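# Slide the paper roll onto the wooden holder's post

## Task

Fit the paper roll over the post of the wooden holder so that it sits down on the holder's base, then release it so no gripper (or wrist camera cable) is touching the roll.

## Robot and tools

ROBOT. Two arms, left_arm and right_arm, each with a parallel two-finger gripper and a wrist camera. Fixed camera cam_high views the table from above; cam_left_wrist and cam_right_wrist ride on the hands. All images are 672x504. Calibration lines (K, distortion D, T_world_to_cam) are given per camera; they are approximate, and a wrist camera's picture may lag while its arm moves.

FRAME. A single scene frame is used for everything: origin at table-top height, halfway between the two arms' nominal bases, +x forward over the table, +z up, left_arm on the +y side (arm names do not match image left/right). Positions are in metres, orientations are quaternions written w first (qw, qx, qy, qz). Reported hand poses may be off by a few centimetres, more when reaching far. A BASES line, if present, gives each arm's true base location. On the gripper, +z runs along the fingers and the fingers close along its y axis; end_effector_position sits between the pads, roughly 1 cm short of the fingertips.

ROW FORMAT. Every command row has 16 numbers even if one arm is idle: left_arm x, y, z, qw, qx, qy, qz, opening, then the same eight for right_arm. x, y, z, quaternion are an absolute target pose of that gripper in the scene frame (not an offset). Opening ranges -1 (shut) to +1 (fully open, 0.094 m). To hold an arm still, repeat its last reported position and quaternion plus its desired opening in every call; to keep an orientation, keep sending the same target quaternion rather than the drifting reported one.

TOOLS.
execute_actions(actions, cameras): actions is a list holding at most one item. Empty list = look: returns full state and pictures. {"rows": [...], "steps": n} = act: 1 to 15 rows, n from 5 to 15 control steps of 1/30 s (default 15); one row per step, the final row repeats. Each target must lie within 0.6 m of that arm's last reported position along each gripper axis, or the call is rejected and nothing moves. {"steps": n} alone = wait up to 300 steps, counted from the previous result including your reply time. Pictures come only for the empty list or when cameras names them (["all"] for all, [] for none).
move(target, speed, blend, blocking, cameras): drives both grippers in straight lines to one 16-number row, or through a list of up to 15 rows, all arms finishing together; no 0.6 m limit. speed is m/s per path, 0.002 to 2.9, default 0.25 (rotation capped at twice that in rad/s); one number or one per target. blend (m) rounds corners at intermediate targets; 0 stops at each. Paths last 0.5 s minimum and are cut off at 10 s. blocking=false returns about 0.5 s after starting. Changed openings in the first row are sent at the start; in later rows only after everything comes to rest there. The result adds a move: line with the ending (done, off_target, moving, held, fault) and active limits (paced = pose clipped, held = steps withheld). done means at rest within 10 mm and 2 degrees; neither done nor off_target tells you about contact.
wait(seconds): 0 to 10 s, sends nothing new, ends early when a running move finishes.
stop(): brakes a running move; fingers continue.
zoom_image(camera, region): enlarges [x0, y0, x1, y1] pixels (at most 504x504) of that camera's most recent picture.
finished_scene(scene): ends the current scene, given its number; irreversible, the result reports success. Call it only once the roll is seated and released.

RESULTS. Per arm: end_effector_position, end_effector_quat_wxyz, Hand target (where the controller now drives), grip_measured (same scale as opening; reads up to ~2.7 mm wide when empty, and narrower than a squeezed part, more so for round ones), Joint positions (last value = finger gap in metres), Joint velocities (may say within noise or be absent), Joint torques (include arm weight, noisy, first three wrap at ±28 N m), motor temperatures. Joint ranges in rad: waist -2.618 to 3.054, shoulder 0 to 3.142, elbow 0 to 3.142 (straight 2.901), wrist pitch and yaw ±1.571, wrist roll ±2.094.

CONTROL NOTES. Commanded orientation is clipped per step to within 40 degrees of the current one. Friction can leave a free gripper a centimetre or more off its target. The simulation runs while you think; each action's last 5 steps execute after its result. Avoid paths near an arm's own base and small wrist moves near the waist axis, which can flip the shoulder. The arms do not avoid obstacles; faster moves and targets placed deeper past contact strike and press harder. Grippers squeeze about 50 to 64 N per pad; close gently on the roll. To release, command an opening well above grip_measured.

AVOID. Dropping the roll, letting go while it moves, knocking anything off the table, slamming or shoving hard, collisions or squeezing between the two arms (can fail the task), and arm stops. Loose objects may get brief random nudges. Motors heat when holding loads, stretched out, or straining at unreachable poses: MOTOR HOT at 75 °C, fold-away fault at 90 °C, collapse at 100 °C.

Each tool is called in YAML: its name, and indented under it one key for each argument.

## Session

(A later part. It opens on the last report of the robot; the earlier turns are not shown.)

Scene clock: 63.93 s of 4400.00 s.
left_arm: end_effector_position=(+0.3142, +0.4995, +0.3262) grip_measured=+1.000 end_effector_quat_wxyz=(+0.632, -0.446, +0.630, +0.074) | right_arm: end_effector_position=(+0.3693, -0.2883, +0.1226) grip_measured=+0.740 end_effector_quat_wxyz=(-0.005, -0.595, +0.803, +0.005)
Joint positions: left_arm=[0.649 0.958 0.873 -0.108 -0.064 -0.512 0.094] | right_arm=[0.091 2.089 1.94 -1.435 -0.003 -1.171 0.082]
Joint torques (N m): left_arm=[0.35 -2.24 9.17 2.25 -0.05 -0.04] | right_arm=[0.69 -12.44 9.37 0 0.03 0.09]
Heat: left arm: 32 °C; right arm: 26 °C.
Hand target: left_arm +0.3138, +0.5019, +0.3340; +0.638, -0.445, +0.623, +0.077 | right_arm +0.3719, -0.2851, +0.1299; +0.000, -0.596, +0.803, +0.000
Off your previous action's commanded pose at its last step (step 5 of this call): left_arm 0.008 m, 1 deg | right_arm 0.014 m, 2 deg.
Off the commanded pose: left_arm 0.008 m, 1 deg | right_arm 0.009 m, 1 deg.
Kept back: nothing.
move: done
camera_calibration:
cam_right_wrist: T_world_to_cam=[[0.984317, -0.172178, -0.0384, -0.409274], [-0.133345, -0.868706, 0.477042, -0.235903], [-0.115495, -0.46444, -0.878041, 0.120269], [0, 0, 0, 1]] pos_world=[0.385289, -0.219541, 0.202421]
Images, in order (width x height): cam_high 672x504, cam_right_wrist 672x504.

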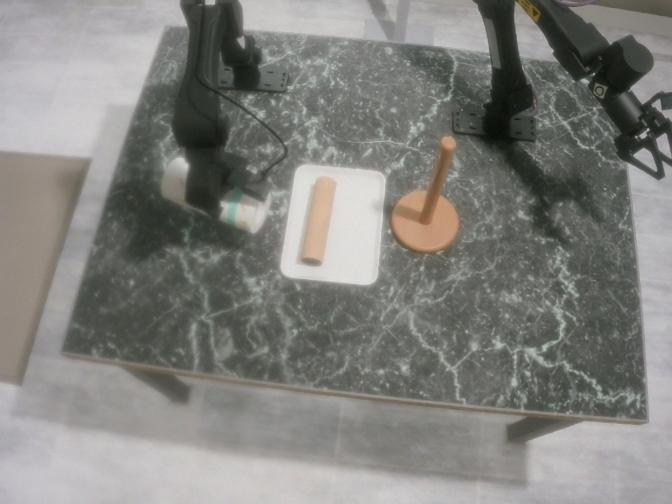

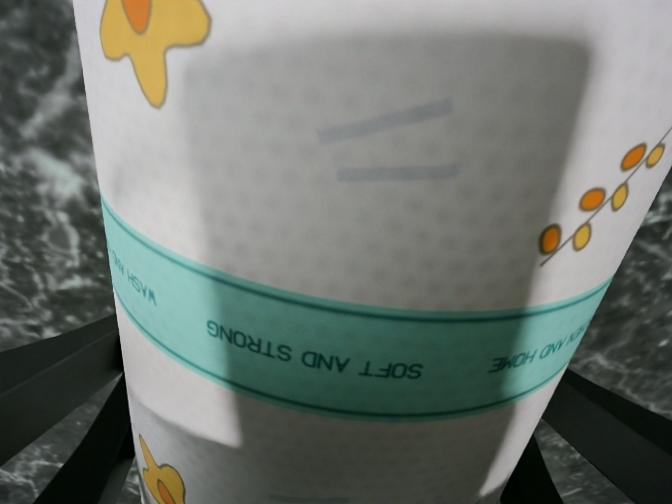

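move:
  target:
    - [0.314, 0.502, 0.334, 0.6383, -0.4455, 0.6231, 0.0769, 1.0, 0.33, -0.06, 0.32, 0.5836, -0.3993, 0.5836, 0.3993, 0.55]
    - [0.314, 0.502, 0.334, 0.6383, -0.4455, 0.6231, 0.0769, 1.0, 0.305, 0.02, 0.468, 0.5836, -0.3993, 0.5836, 0.3993, 0.55]
    - [0.314, 0.502, 0.334, 0.6383, -0.4455, 0.6231, 0.0769, 1.0, 0.331, 0.1245, 0.472, 0.5836, -0.3993, 0.5836, 0.3993, 0.55]
  speed: [0.32, 0.3, 0.15]
  blend: [0.05, 0.03, 0.0]

Scene clock: 68.70 s of 4400.00 s.
left_arm: end_effector_position=(+0.3142, +0.4995, +0.3262) grip_measured=+1.000 end_effector_quat_wxyz=(+0.632, -0.446, +0.630, +0.074) | right_arm: end_effector_position=(+0.3259, +0.1212, +0.4671) grip_measured=+0.740 end_effector_quat_wxyz=(+0.575, -0.402, +0.587, +0.404)
Joint positions: left_arm=[0.649 0.958 0.873 -0.108 -0.064 -0.512 0.094] | right_arm=[0.762 1.903 2.08 -0.19 -0.436 0.006 0.082]
Joint torques (N m): left_arm=[0.47 -2.35 9.25 2.25 -0.06 -0.04] | right_arm=[0.09 -9.55 11.26 1.89 0.11 -0.04]
Heat: left arm: 32 °C; right arm: 27 °C.
Hand target: left_arm +0.3138, +0.5019, +0.3340; +0.638, -0.445, +0.623, +0.077 | right_arm +0.3306, +0.1241, +0.4719; +0.584, -0.399, +0.583, +0.400
Off the commanded pose: left_arm 0.008 m, 1 deg | right_arm 0.008 m, 1 deg.
Kept back: nothing.
move: done
camera_calibration:
cam_left_wrist: T_world_to_cam=[[0.6107, -0.542886, 0.576472, -0.112879], [-0.107322, -0.778023, -0.619001, 0.649202], [0.784556, 0.316156, -0.533402, -0.126721], [0, 0, 0, 1]] pos_world=[0.238028, 0.483878, 0.399335]
cam_right_wrist: T_world_to_cam=[[0.939404, -0.324791, 0.109689, -0.318839], [-0.0697174, -0.494283, -0.866501, 0.51118], [0.335649, 0.806347, -0.486975, 0.124339], [0, 0, 0, 1]] pos_world=[0.293422, 0.0488522, 0.538461]

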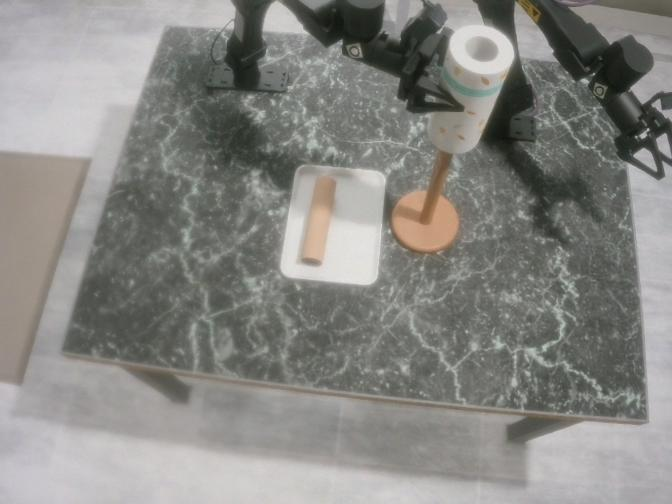

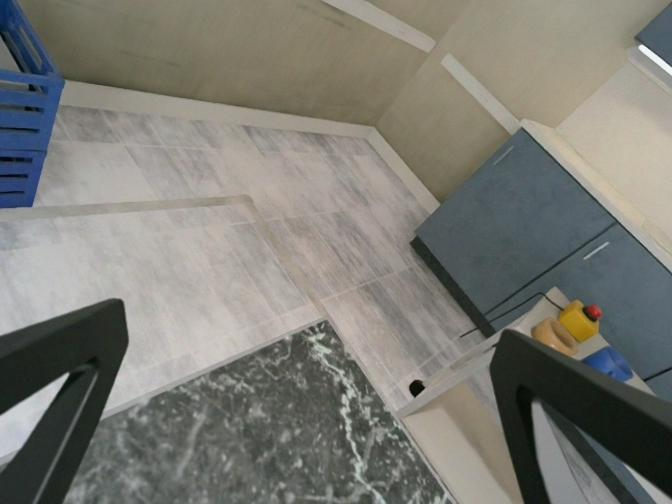

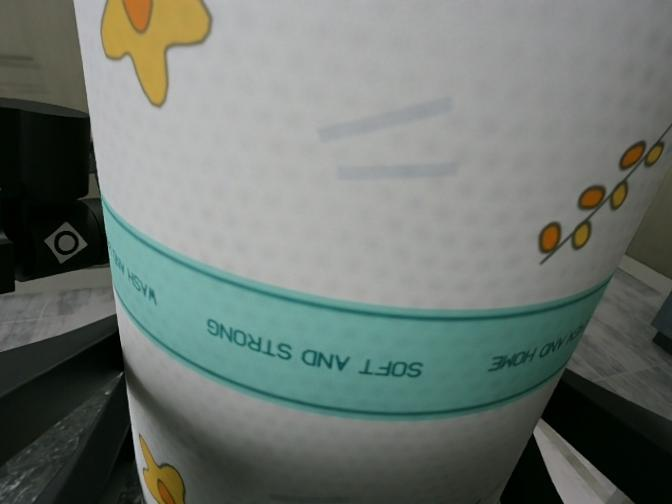

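zoom_image:
  camera: "cam_high"
  region: [385, 10, 535, 260]

zoom_image:
  camera: "cam_high"
  region: [400, 110, 500, 230]

zoom_image:
  camera: "cam_high"
  region: [415, 15, 535, 165]

Scaled by 2.016 from the camera's 672x504 image, which has a finer 960x720 frame.

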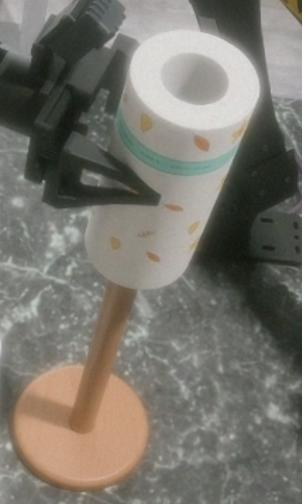

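Scaled by 4.200 from the camera's 672x504 image, which has a finer 960x720 frame.

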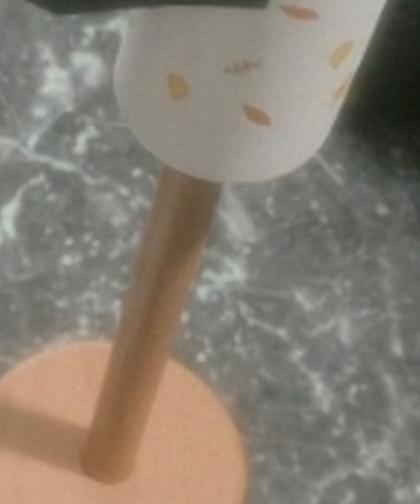

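Scaled by 3.360 from the camera's 672x504 image, which has a finer 960x720 frame.

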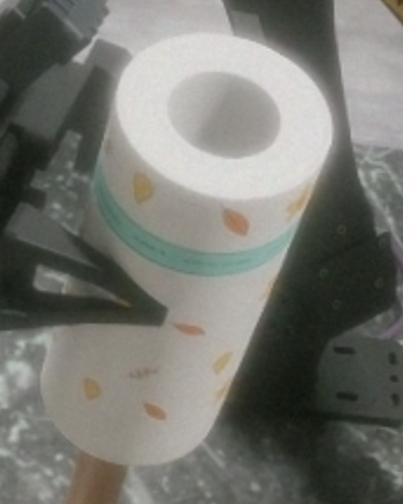

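move:
  target: [0.314, 0.502, 0.334, 0.6383, -0.4455, 0.6231, 0.0769, 1.0, 0.3265, 0.121, 0.458, 0.598, -0.3993, 0.569, 0.3991, 0.55]
  speed: 0.08
  cameras: ["cam_high", "cam_right_wrist"]

zoom_image:
  camera: "cam_high"
  region: [400, 110, 500, 230]

zoom_image:
  camera: "cam_high"
  region: [415, 15, 535, 165]

Scene clock: 75.40 s of 4400.00 s.
left_arm: end_effector_position=(+0.3142, +0.4995, +0.3262) grip_measured=+1.000 end_effector_quat_wxyz=(+0.632, -0.446, +0.630, +0.074) | right_arm: end_effector_position=(+0.3345, +0.1289, +0.4348) grip_measured=+0.740 end_effector_quat_wxyz=(+0.575, -0.404, +0.589, +0.400)
Joint positions: left_arm=[0.649 0.958 0.873 -0.108 -0.064 -0.512 0.094] | right_arm=[0.762 1.903 1.95 -0.067 -0.432 -0.003 0.082]
Joint torques (N m): left_arm=[0.4 -2.29 9.17 2.26 -0.07 -0.03] | right_arm=[0.28 -15.82 6.64 2.19 0.1 -0.03]
Heat: left arm: 33 °C; right arm: 28 °C.
Hand target: left_arm +0.3138, +0.5019, +0.3340; +0.638, -0.445, +0.623, +0.077 | right_arm +0.3264, +0.1209, +0.4578; +0.598, -0.399, +0.569, +0.399
Off the commanded pose: left_arm 0.008 m, 1 deg | right_arm 0.026 m, 3 deg.
Kept back: nothing.
move: off_target (right_arm)
camera_calibration:
cam_right_wrist: T_world_to_cam=[[0.937942, -0.32701, 0.115457, -0.322651], [-0.0684454, -0.500936, -0.862774, 0.486301], [0.339972, 0.801329, -0.492231, 0.100886], [0, 0, 0, 1]] pos_world=[0.301614, 0.0572528, 0.506479]
Images, in order (width x height): cam_high 672x504, cam_right_wrist 672x504.

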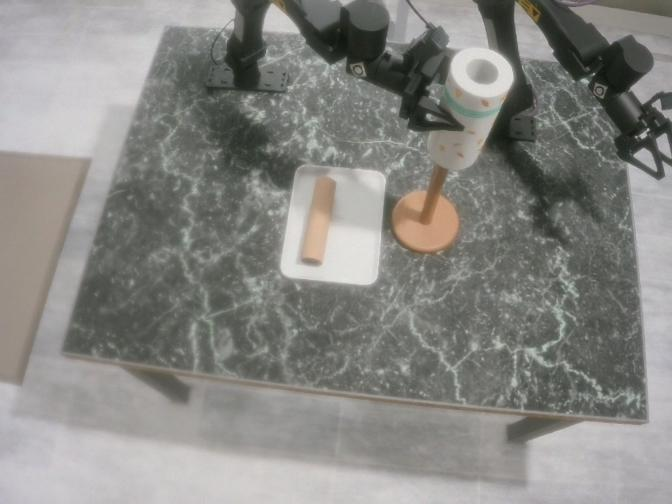

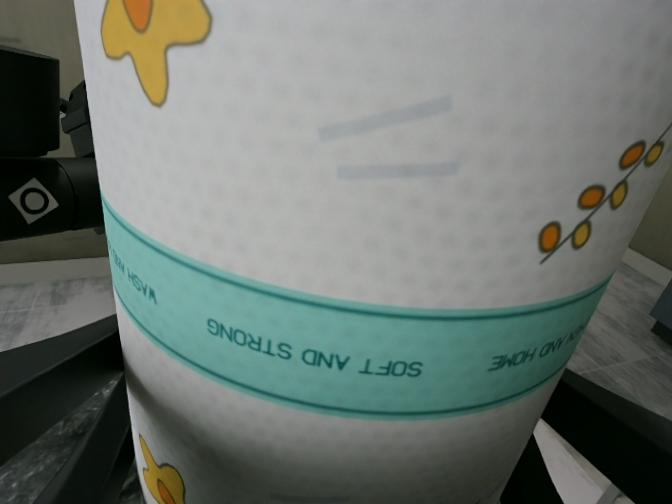

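Scaled by 4.200 from the camera's 672x504 image, which has a finer 960x720 frame.

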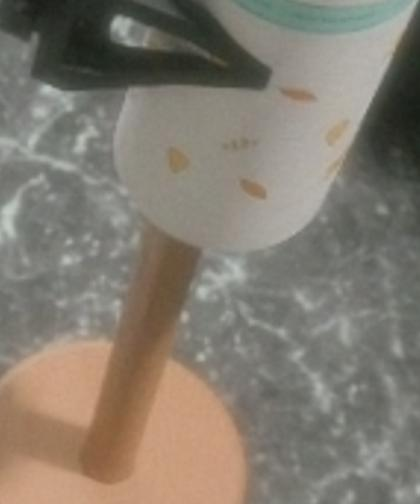

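Scaled by 3.360 from the camera's 672x504 image, which has a finer 960x720 frame.

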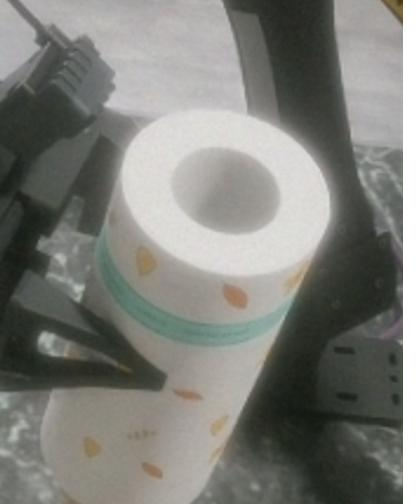

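move:
  target:
    - [0.365, 0.36, 0.30, 0.7329, -0.017, 0.6799, 0.0183, -1.0, 0.324, 0.1186, 0.4885, 0.6087, -0.4007, 0.5583, 0.3966, 0.55]
    - [0.32, 0.217, 0.28, 0.7241, 0.1927, 0.6231, -0.224, -1.0, 0.324, 0.1186, 0.4885, 0.6087, -0.4007, 0.5583, 0.3966, 0.55]
  speed: [0.4, 0.4]
  blend: [0.05, 0.0]

Scene clock: 89.47 s of 4400.00 s.
left_arm: end_effector_position=(+0.3214, +0.2194, +0.2881) grip_measured=-0.996 end_effector_quat_wxyz=(+0.730, +0.195, +0.619, -0.215) | right_arm: end_effector_position=(+0.3300, +0.1241, +0.4596) grip_measured=+0.740 end_effector_quat_wxyz=(+0.586, -0.405, +0.579, +0.397)
Joint positions: left_arm=[0.334 0.791 0.292 0.764 0.928 -0.195 0] | right_arm=[0.762 1.903 2.033 -0.128 -0.431 -0.014 0.082]
Joint torques (N m): left_arm=[-0.54 -0.75 5.72 1.77 -0.1 -0.11] | right_arm=[0.29 -13.48 11.22 1.92 0.12 -0.04]
Motor temperatures (°C): left_arm=[23 24 24 33 22 21 23] | right_arm=[23 29 25 31 22 23 25]
Heat: left arm: 33 °C; right arm: 31 °C.
Hand target: left_arm +0.3200, +0.2170, +0.2801; +0.724, +0.193, +0.623, -0.224 | right_arm +0.3231, +0.1176, +0.4880; +0.609, -0.400, +0.558, +0.397
Off the commanded pose: left_arm 0.009 m, 1 deg | right_arm 0.030 m, 4 deg.
Kept back: nothing.
move: off_target (right_arm)
camera_calibration:
cam_left_wrist: T_world_to_cam=[[-0.586004, -0.804233, 0.0990407, 0.332169], [-0.31729, 0.115273, -0.941296, 0.372866], [0.745605, -0.583028, -0.322726, 0.0849888], [0, 0, 0, 1]] pos_world=[0.249591, 0.27371, 0.345507]
cam_right_wrist: T_world_to_cam=[[0.934178, -0.329737, 0.136328, -0.330826], [-0.0464892, -0.4913, -0.869749, 0.499816], [0.353766, 0.806162, -0.474291, 0.105095], [0, 0, 0, 1]] pos_world=[0.295107, 0.0517506, 0.529661]

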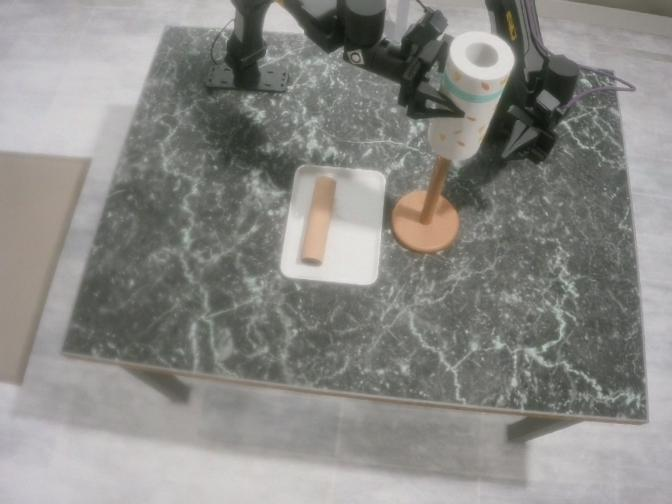

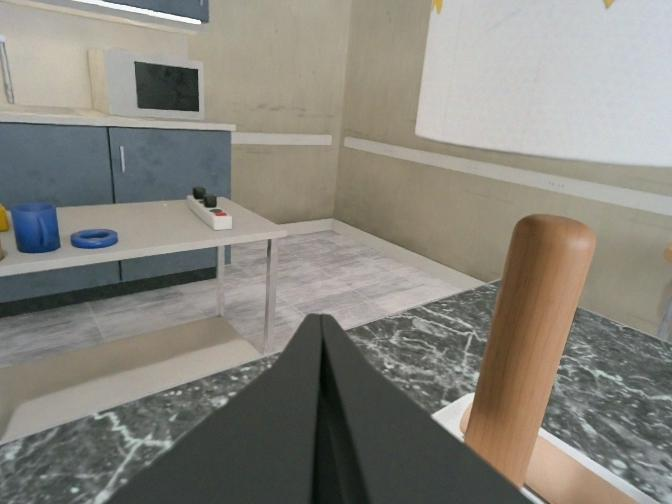

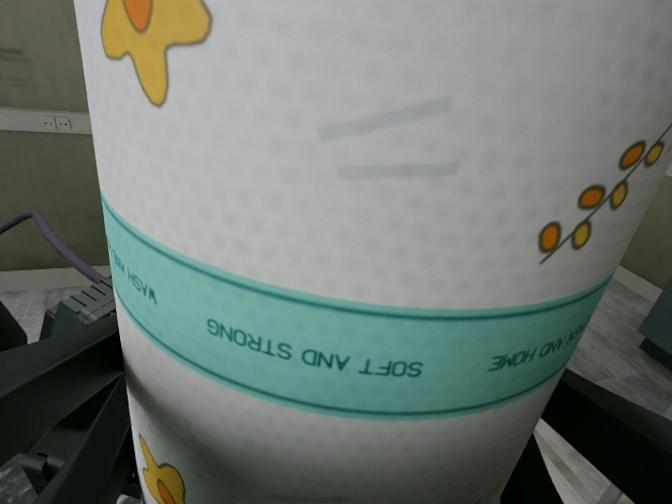

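zoom_image:
  camera: "cam_left_wrist"
  region: [380, 0, 672, 292]

zoom_image:
  camera: "cam_left_wrist"
  region: [420, 200, 672, 504]

zoom_image:
  camera: "cam_high"
  region: [415, 120, 500, 180]

zoom_image:
  camera: "cam_high"
  region: [415, 15, 535, 165]

Scaled by 1.726 from the camera's 672x504 image, which has a finer 960x720 frame.

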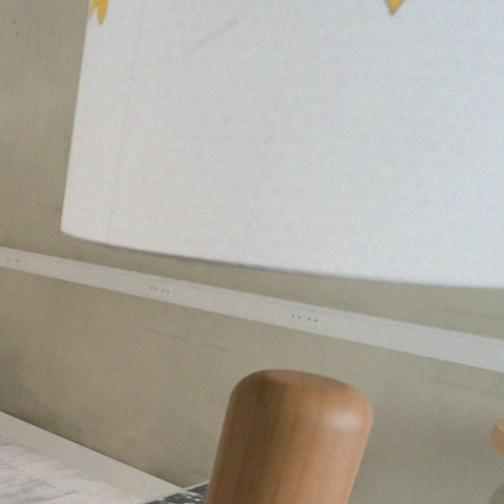

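Scaled by 1.658 from the camera's 672x504 image, which has a finer 960x720 frame.

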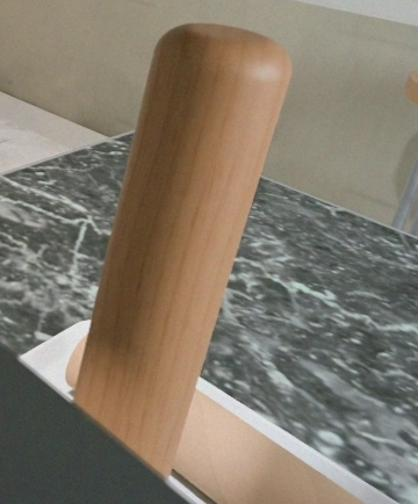

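Scaled by 5.929 from the camera's 672x504 image, which has a finer 960x720 frame.

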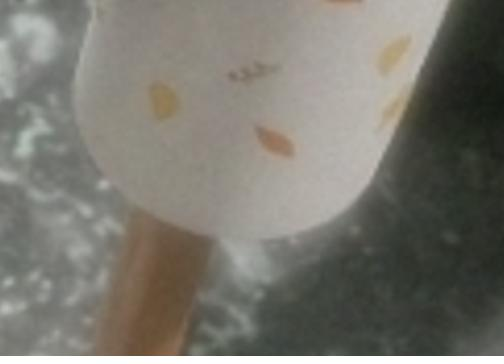

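Scaled by 3.360 from the camera's 672x504 image, which has a finer 960x720 frame.

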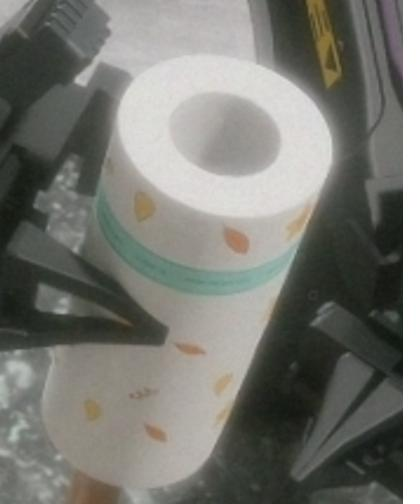

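move:
  target: [0.32, 0.217, 0.28, 0.7241, 0.1927, 0.6231, -0.224, -1.0, 0.2993, 0.109, 0.4954, 0.6146, -0.3962, 0.5521, 0.4005, 0.55]
  speed: 0.1
  cameras: ["cam_high", "cam_left_wrist"]

zoom_image:
  camera: "cam_left_wrist"
  region: [380, 0, 672, 292]

zoom_image:
  camera: "cam_high"
  region: [415, 110, 505, 180]

Scene clock: 95.63 s of 4400.00 s.
left_arm: end_effector_position=(+0.3211, +0.2191, +0.2885) grip_measured=-0.996 end_effector_quat_wxyz=(+0.730, +0.196, +0.618, -0.215) | right_arm: end_effector_position=(+0.3105, +0.1194, +0.4727) grip_measured=+0.740 end_effector_quat_wxyz=(+0.595, -0.403, +0.570, +0.399)
Joint positions: left_arm=[0.334 0.791 0.291 0.768 0.929 -0.197 0] | right_arm=[0.788 1.839 1.976 -0.109 -0.405 -0.014 0.082]
Joint torques (N m): left_arm=[-0.57 -0.79 5.67 1.77 -0.11 -0.11] | right_arm=[0.46 -15.79 5.85 2.14 0.12 0.05]
Heat: left arm: 33 °C; right arm: 31 °C.
Hand target: left_arm +0.3200, +0.2170, +0.2801; +0.724, +0.193, +0.623, -0.224 | right_arm +0.2994, +0.1091, +0.4952; +0.614, -0.396, +0.552, +0.401
Off the commanded pose: left_arm 0.009 m, 1 deg | right_arm 0.027 m, 3 deg.
Kept back: nothing.
move: off_target (right_arm)
camera_calibration:
cam_left_wrist: T_world_to_cam=[[-0.5873, -0.803387, 0.0982245, 0.332327], [-0.315536, 0.115512, -0.941857, 0.372691], [0.745329, -0.584146, -0.321337, 0.0850381], [0, 0, 0, 1]] pos_world=[0.249392, 0.273612, 0.345705]
Images, in order (width x height): cam_high 672x504, cam_left_wrist 672x504.

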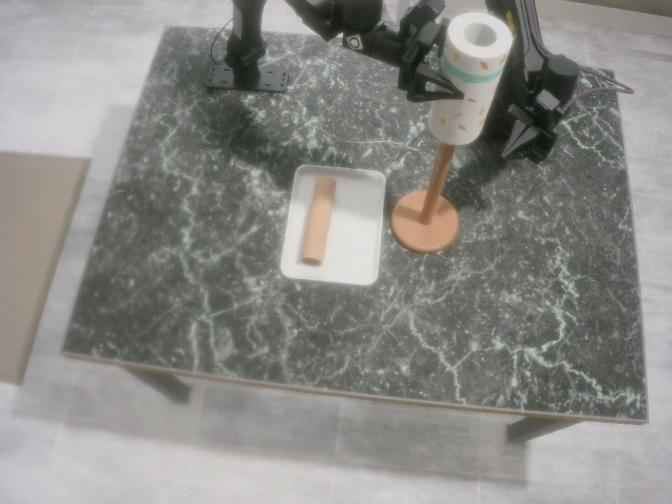

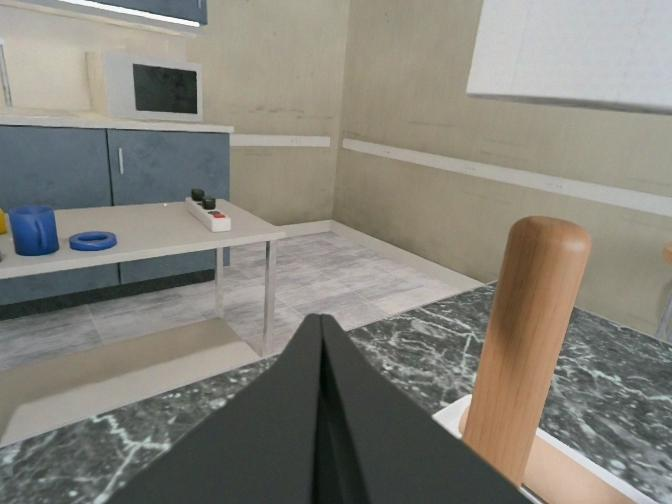

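Scaled by 1.726 from the camera's 672x504 image, which has a finer 960x720 frame.

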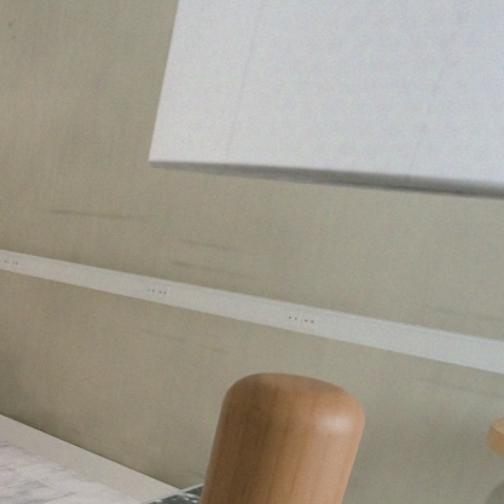

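Scaled by 5.600 from the camera's 672x504 image, which has a finer 960x720 frame.

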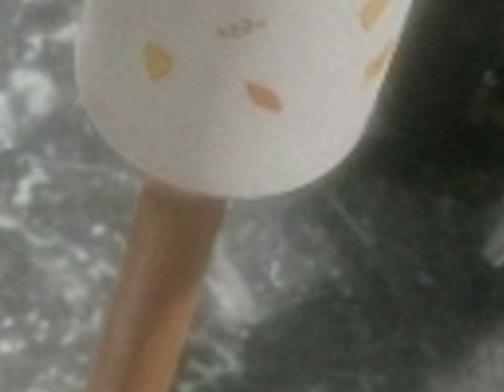

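zoom_image:
  camera: "cam_left_wrist"
  region: [440, 200, 640, 400]

zoom_image:
  camera: "cam_left_wrist"
  region: [440, 0, 672, 160]

Scaled by 2.520 from the camera's 672x504 image, which has a finer 960x720 frame.

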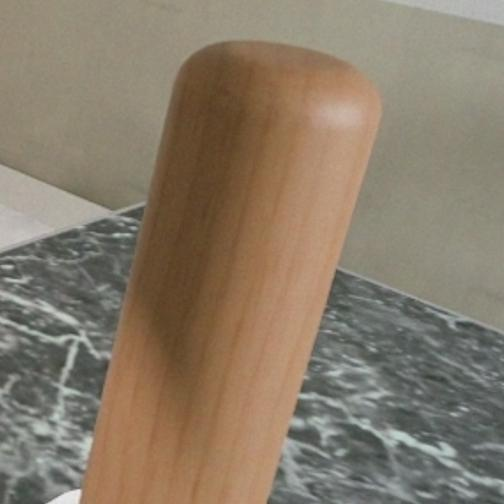

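Scaled by 2.172 from the camera's 672x504 image, which has a finer 960x720 frame.

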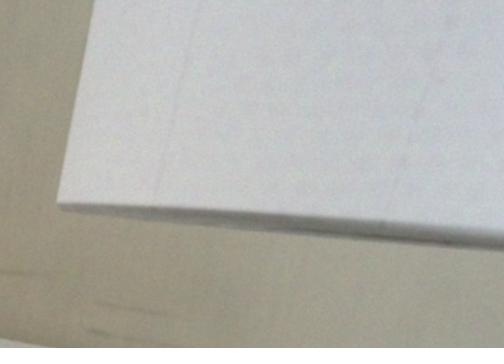

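move:
  target: [0.32, 0.217, 0.28, 0.7241, 0.1927, 0.6231, -0.224, -1.0, 0.3094, 0.1079, 0.4493, 0.6152, -0.3957, 0.5515, 0.4009, 0.55]
  speed: 0.08
  cameras: ["cam_high", "cam_left_wrist"]

zoom_image:
  camera: "cam_left_wrist"
  region: [400, 60, 672, 332]

zoom_image:
  camera: "cam_high"
  region: [415, 110, 505, 200]

Scene clock: 101.23 s of 4400.00 s.
left_arm: end_effector_position=(+0.3211, +0.2191, +0.2885) grip_measured=-0.996 end_effector_quat_wxyz=(+0.730, +0.196, +0.618, -0.215) | right_arm: end_effector_position=(+0.3190, +0.1216, +0.4208) grip_measured=+0.740 end_effector_quat_wxyz=(+0.593, -0.401, +0.575, +0.396)
Joint positions: left_arm=[0.334 0.791 0.291 0.768 0.93 -0.197 0] | right_arm=[0.781 1.809 1.734 0.094 -0.404 -0.014 0.082]
Joint torques (N m): left_arm=[-0.64 -0.79 5.67 1.78 -0.11 -0.11] | right_arm=[-0.5 -16.38 6.68 2.17 -0.11 0.06]
Heat: left arm: 33 °C; right arm: 32 °C.
Hand target: left_arm +0.3200, +0.2170, +0.2801; +0.724, +0.193, +0.623, -0.224 | right_arm +0.3095, +0.1084, +0.4490; +0.615, -0.396, +0.552, +0.401
Off the commanded pose: left_arm 0.009 m, 1 deg | right_arm 0.033 m, 4 deg.
Kept back: nothing.
move: off_target (right_arm)
camera_calibration:
cam_left_wrist: T_world_to_cam=[[-0.587624, -0.803197, 0.0978404, 0.33234], [-0.315186, 0.115852, -0.941932, 0.372612], [0.745222, -0.58434, -0.321234, 0.0851304], [0, 0, 0, 1]] pos_world=[0.249292, 0.273512, 0.345805]
Images, in order (width x height): cam_high 672x504, cam_left_wrist 672x504.

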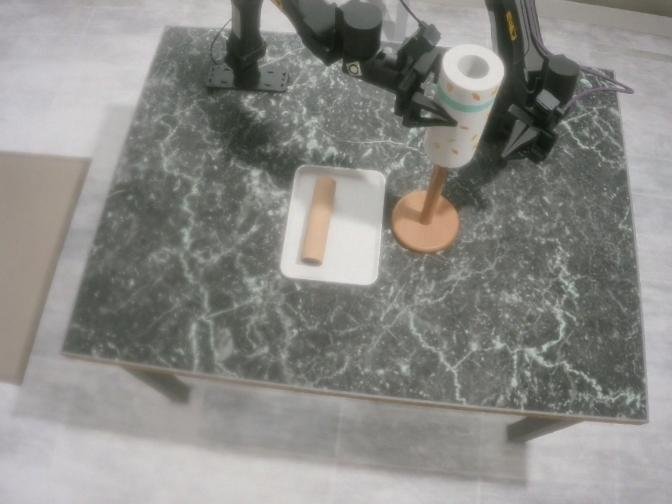

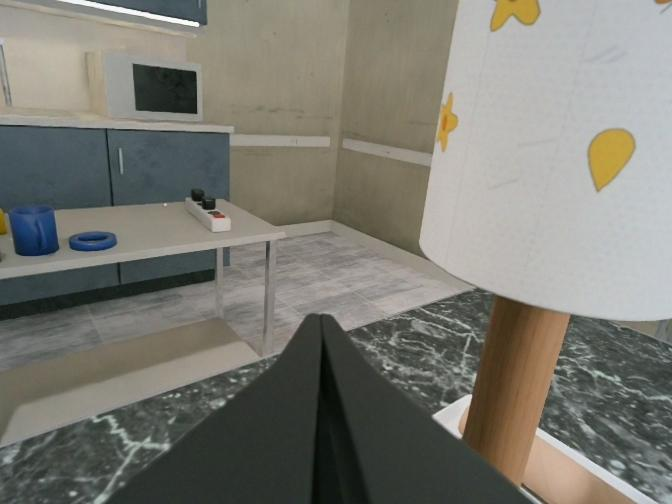

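Scaled by 1.853 from the camera's 672x504 image, which has a finer 960x720 frame.

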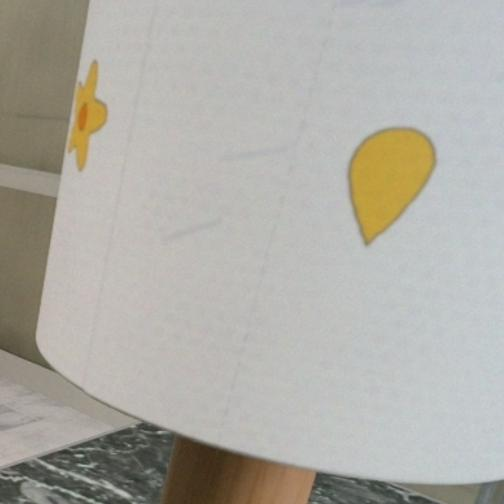

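Scaled by 5.600 from the camera's 672x504 image, which has a finer 960x720 frame.

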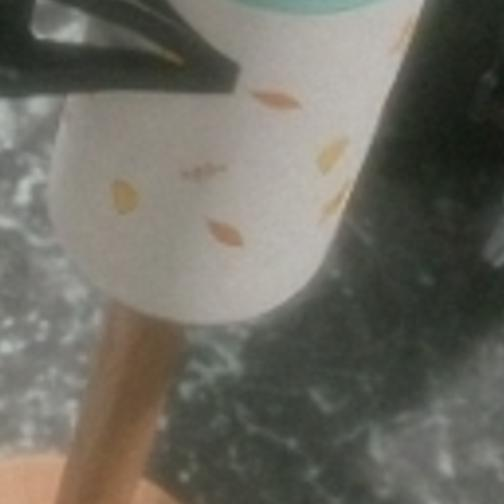

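zoom_image:
  camera: "cam_high"
  region: [410, 30, 520, 180]

zoom_image:
  camera: "cam_high"
  region: [430, 35, 515, 105]

Scaled by 3.360 from the camera's 672x504 image, which has a finer 960x720 frame.

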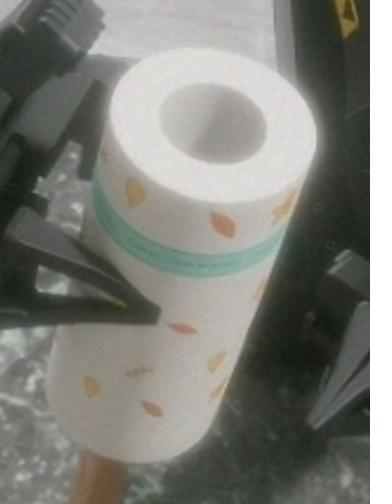

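Scaled by 5.929 from the camera's 672x504 image, which has a finer 960x720 frame.

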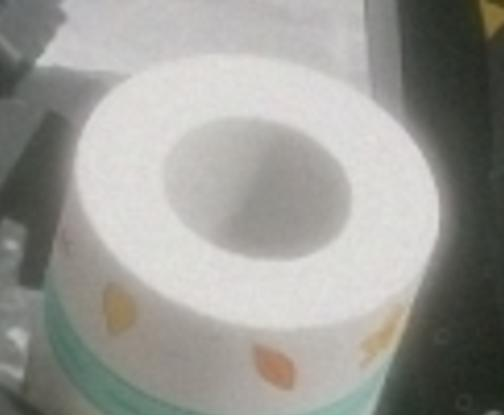

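move:
  target: [0.32, 0.217, 0.28, 0.7241, 0.1927, 0.6231, -0.224, -1.0, 0.3093, 0.1078, 0.3705, 0.6152, -0.3957, 0.5515, 0.4009, 0.55]
  speed: 0.1
  cameras: ["cam_high", "cam_left_wrist"]

zoom_image:
  camera: "cam_left_wrist"
  region: [400, 140, 672, 412]

zoom_image:
  camera: "cam_high"
  region: [400, 50, 520, 240]

zoom_image:
  camera: "cam_high"
  region: [410, 140, 490, 220]

Scene clock: 107.03 s of 4400.00 s.
left_arm: end_effector_position=(+0.3211, +0.2191, +0.2885) grip_measured=-0.996 end_effector_quat_wxyz=(+0.730, +0.196, +0.618, -0.216) | right_arm: end_effector_position=(+0.3164, +0.1190, +0.3432) grip_measured=+0.740 end_effector_quat_wxyz=(+0.594, -0.401, +0.574, +0.396)
Joint positions: left_arm=[0.334 0.791 0.291 0.768 0.93 -0.197 0] | right_arm=[0.781 1.793 1.403 0.409 -0.404 -0.014 0.082]
Joint torques (N m): left_arm=[-0.53 -0.75 5.64 1.76 -0.11 -0.11] | right_arm=[-0.53 -15.92 6.71 2.2 -0.11 0.06]
Heat: left arm: 33 °C; right arm: 33 °C.
Hand target: left_arm +0.3200, +0.2170, +0.2801; +0.724, +0.193, +0.623, -0.224 | right_arm +0.3095, +0.1084, +0.3701; +0.615, -0.396, +0.552, +0.401
Off the commanded pose: left_arm 0.009 m, 1 deg | right_arm 0.030 m, 4 deg.
Kept back: nothing.
move: off_target (right_arm)
camera_calibration:
cam_left_wrist: T_world_to_cam=[[-0.587637, -0.803149, 0.0981559, 0.332222], [-0.31537, 0.115633, -0.941897, 0.372705], [0.745134, -0.584449, -0.321239, 0.0851839], [0, 0, 0, 1]] pos_world=[0.249293, 0.273512, 0.345805]
Images, in order (width x height): cam_high 672x504, cam_left_wrist 672x504.

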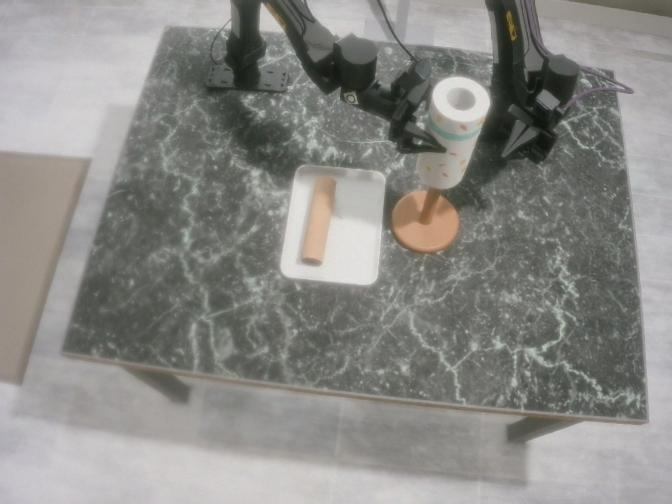

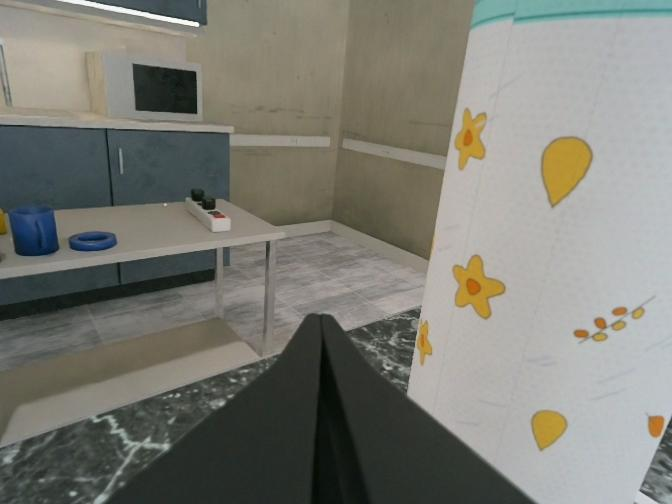

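Scaled by 1.853 from the camera's 672x504 image, which has a finer 960x720 frame.

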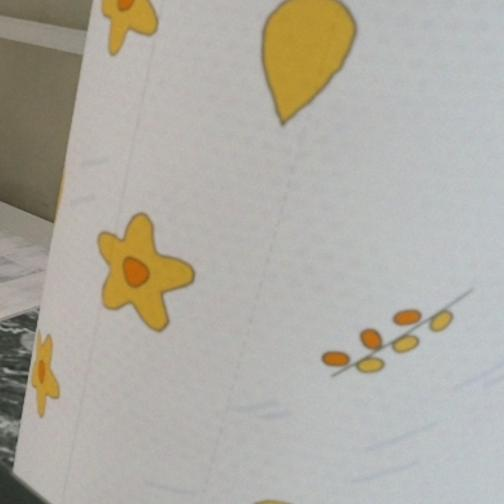

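Scaled by 2.653 from the camera's 672x504 image, which has a finer 960x720 frame.

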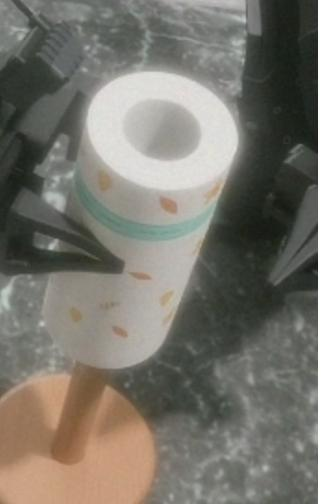

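Scaled by 6.300 from the camera's 672x504 image, which has a finer 960x720 frame.

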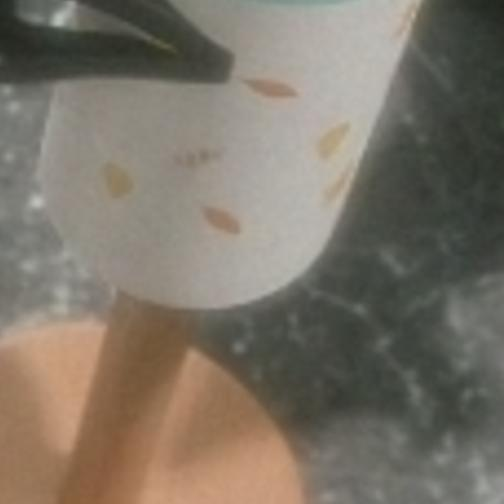

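move:
  target:
    - [0.32, 0.217, 0.28, 0.7241, 0.1927, 0.6231, -0.224, -1.0, 0.3309, 0.12, 0.3148, 0.5914, -0.413, 0.5755, 0.3854, 0.55]
    - [0.32, 0.217, 0.28, 0.7241, 0.1927, 0.6231, -0.224, -1.0, 0.3299, 0.1191, 0.2695, 0.5944, -0.4109, 0.5727, 0.3872, 0.55]
  speed: 0.08
  blend: [0.01, 0.0]
  cameras: ["cam_high", "cam_left_wrist"]

zoom_image:
  camera: "cam_high"
  region: [400, 70, 520, 260]

zoom_image:
  camera: "cam_high"
  region: [405, 165, 485, 245]

zoom_image:
  camera: "cam_high"
  region: [420, 80, 500, 150]

Scene clock: 112.63 s of 4400.00 s.
left_arm: end_effector_position=(+0.3211, +0.2191, +0.2885) grip_measured=-0.996 end_effector_quat_wxyz=(+0.730, +0.196, +0.618, -0.216) | right_arm: end_effector_position=(+0.3272, +0.1195, +0.2806) grip_measured=+0.740 end_effector_quat_wxyz=(+0.597, -0.409, +0.572, +0.386)
Joint positions: left_arm=[0.334 0.791 0.291 0.768 0.93 -0.197 0] | right_arm=[0.764 1.881 1.266 0.626 -0.418 -0.04 0.082]
Joint torques (N m): left_arm=[-0.59 -0.79 5.67 1.79 -0.1 -0.1] | right_arm=[-0.54 -10.02 6.28 2.15 -0.15 0.03]
Heat: left arm: 33 °C; right arm: 33 °C.
Hand target: left_arm +0.3200, +0.2170, +0.2801; +0.724, +0.193, +0.623, -0.224 | right_arm +0.3297, +0.1190, +0.2695; +0.594, -0.411, +0.573, +0.387
Off the commanded pose: left_arm 0.009 m, 1 deg | right_arm 0.011 m, 0 deg.
Kept back: nothing.
move: off_target (right_arm)
camera_calibration:
cam_left_wrist: T_world_to_cam=[[-0.587637, -0.803149, 0.0981559, 0.332222], [-0.31537, 0.115633, -0.941897, 0.372705], [0.745134, -0.584449, -0.321239, 0.0851839], [0, 0, 0, 1]] pos_world=[0.249293, 0.273512, 0.345805]
Images, in order (width x height): cam_high 672x504, cam_left_wrist 672x504.

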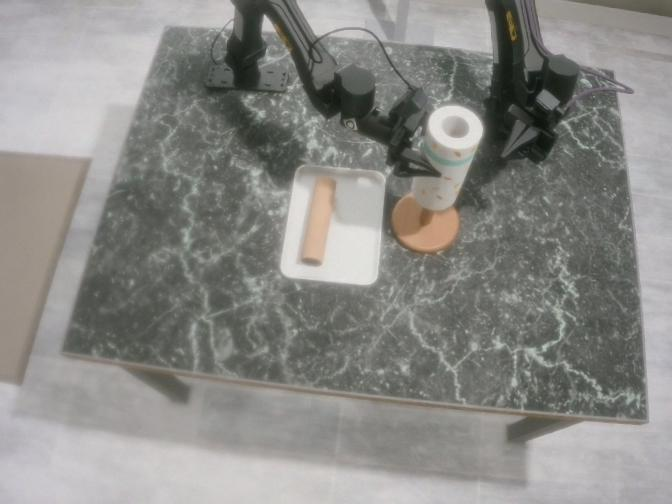

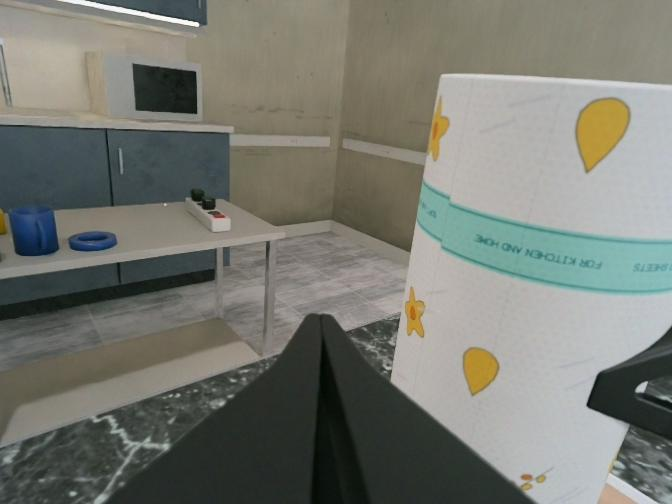

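Scaled by 2.653 from the camera's 672x504 image, which has a finer 960x720 frame.

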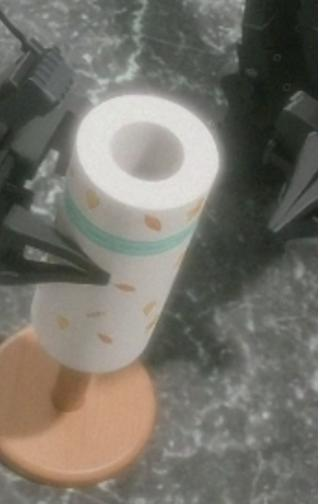

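Scaled by 6.300 from the camera's 672x504 image, which has a finer 960x720 frame.

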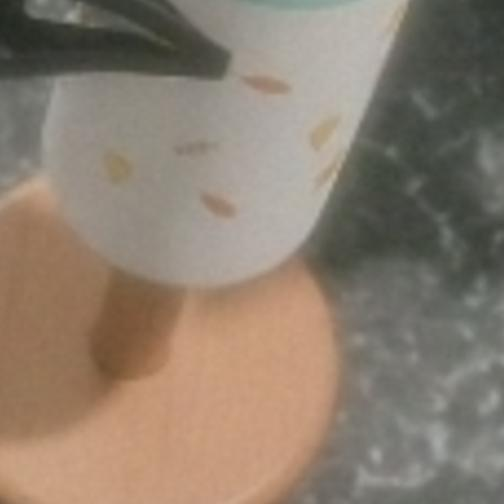

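Scaled by 6.300 from the camera's 672x504 image, which has a finer 960x720 frame.

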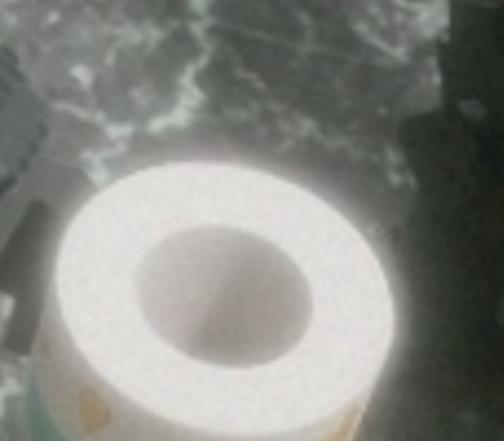

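execute_actions:
  actions: []
  cameras: ["all"]

Scene clock: 116.03 s of 4400.00 s.
left_arm: end_effector_position=(+0.3211, +0.2191, +0.2885) grip_measured=-0.996 end_effector_quat_wxyz=(+0.730, +0.196, +0.618, -0.216) | right_arm: end_effector_position=(+0.3271, +0.1195, +0.2811) grip_measured=+0.740 end_effector_quat_wxyz=(+0.597, -0.408, +0.572, +0.387)
Joint positions: left_arm=[0.334 0.791 0.291 0.768 0.93 -0.197 0] | right_arm=[0.764 1.881 1.266 0.628 -0.418 -0.04 0.082]
Joint velocities: within noise
Joint torques (N m): left_arm=[-0.51 -0.69 5.65 1.79 -0.12 -0.11] | right_arm=[-0.55 -10.02 6.23 2.17 -0.16 0.02]
Motor temperatures (°C): left_arm=[23 24 23 33 22 21 24] | right_arm=[23 28 25 33 22 23 26]
Heat: left arm: 33 °C; right arm: 33 °C.
Hand target: left_arm +0.3200, +0.2170, +0.2801; +0.724, +0.193, +0.623, -0.224 | right_arm +0.3297, +0.1190, +0.2695; +0.594, -0.411, +0.573, +0.387
Off the commanded pose: left_arm 0.009 m, 1 deg | right_arm 0.012 m, 0 deg.
Steps of this call (1-102: nothing new was sent). Readings (end_effector_position of left_arm | right_arm):
1: (+0.3211, +0.2191, +0.2885) | (+0.3272, +0.1195, +0.2807)
2: (+0.3211, +0.2191, +0.2885) | (+0.3272, +0.1195, +0.2807)
4: (+0.3211, +0.2191, +0.2885) | (+0.3271, +0.1195, +0.2808)
8: (+0.3211, +0.2191, +0.2885) | (+0.3271, +0.1195, +0.2809)
102: the state above
camera_calibration:
cam_left_wrist: T_world_to_cam=[[-0.587637, -0.803149, 0.0981559, 0.332222], [-0.31537, 0.115633, -0.941897, 0.372705], [0.745134, -0.584449, -0.321239, 0.0851839], [0, 0, 0, 1]] pos_world=[0.249293, 0.273512, 0.345805]
cam_right_wrist: T_world_to_cam=[[0.925183, -0.34048, 0.16766, -0.309901], [-0.023088, -0.491442, -0.870604, 0.334775], [0.378818, 0.801597, -0.462534, 0.01417], [0, 0, 0, 1]] pos_world=[0.289076, 0.0476485, 0.349968]

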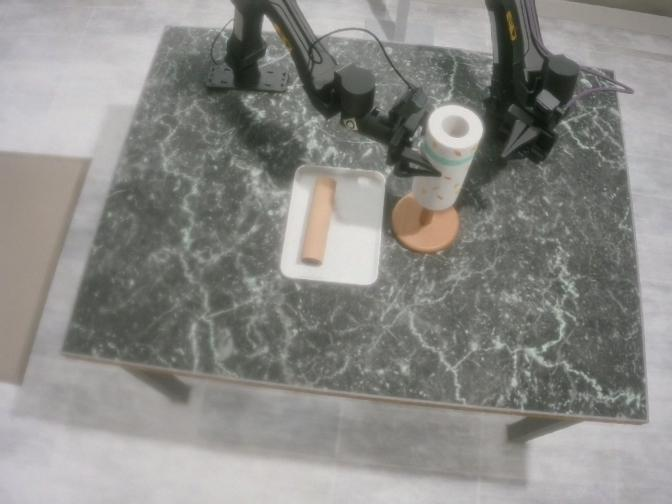

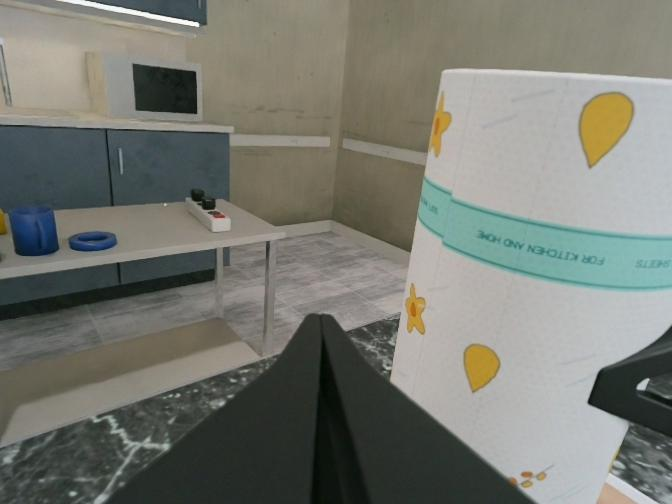

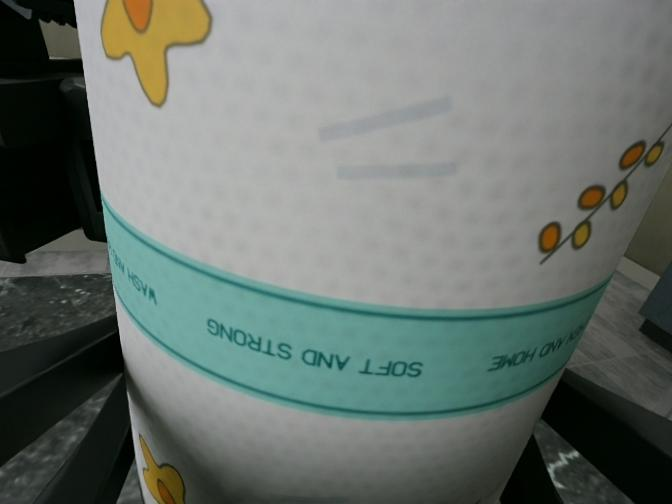

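zoom_image:
  camera: "cam_high"
  region: [370, 90, 520, 270]

Scaled by 2.800 from the camera's 672x504 image, which has a finer 960x720 frame.

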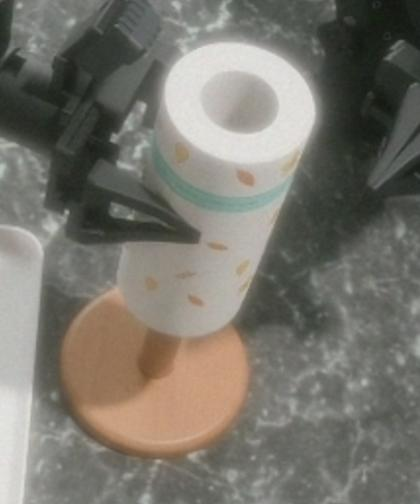

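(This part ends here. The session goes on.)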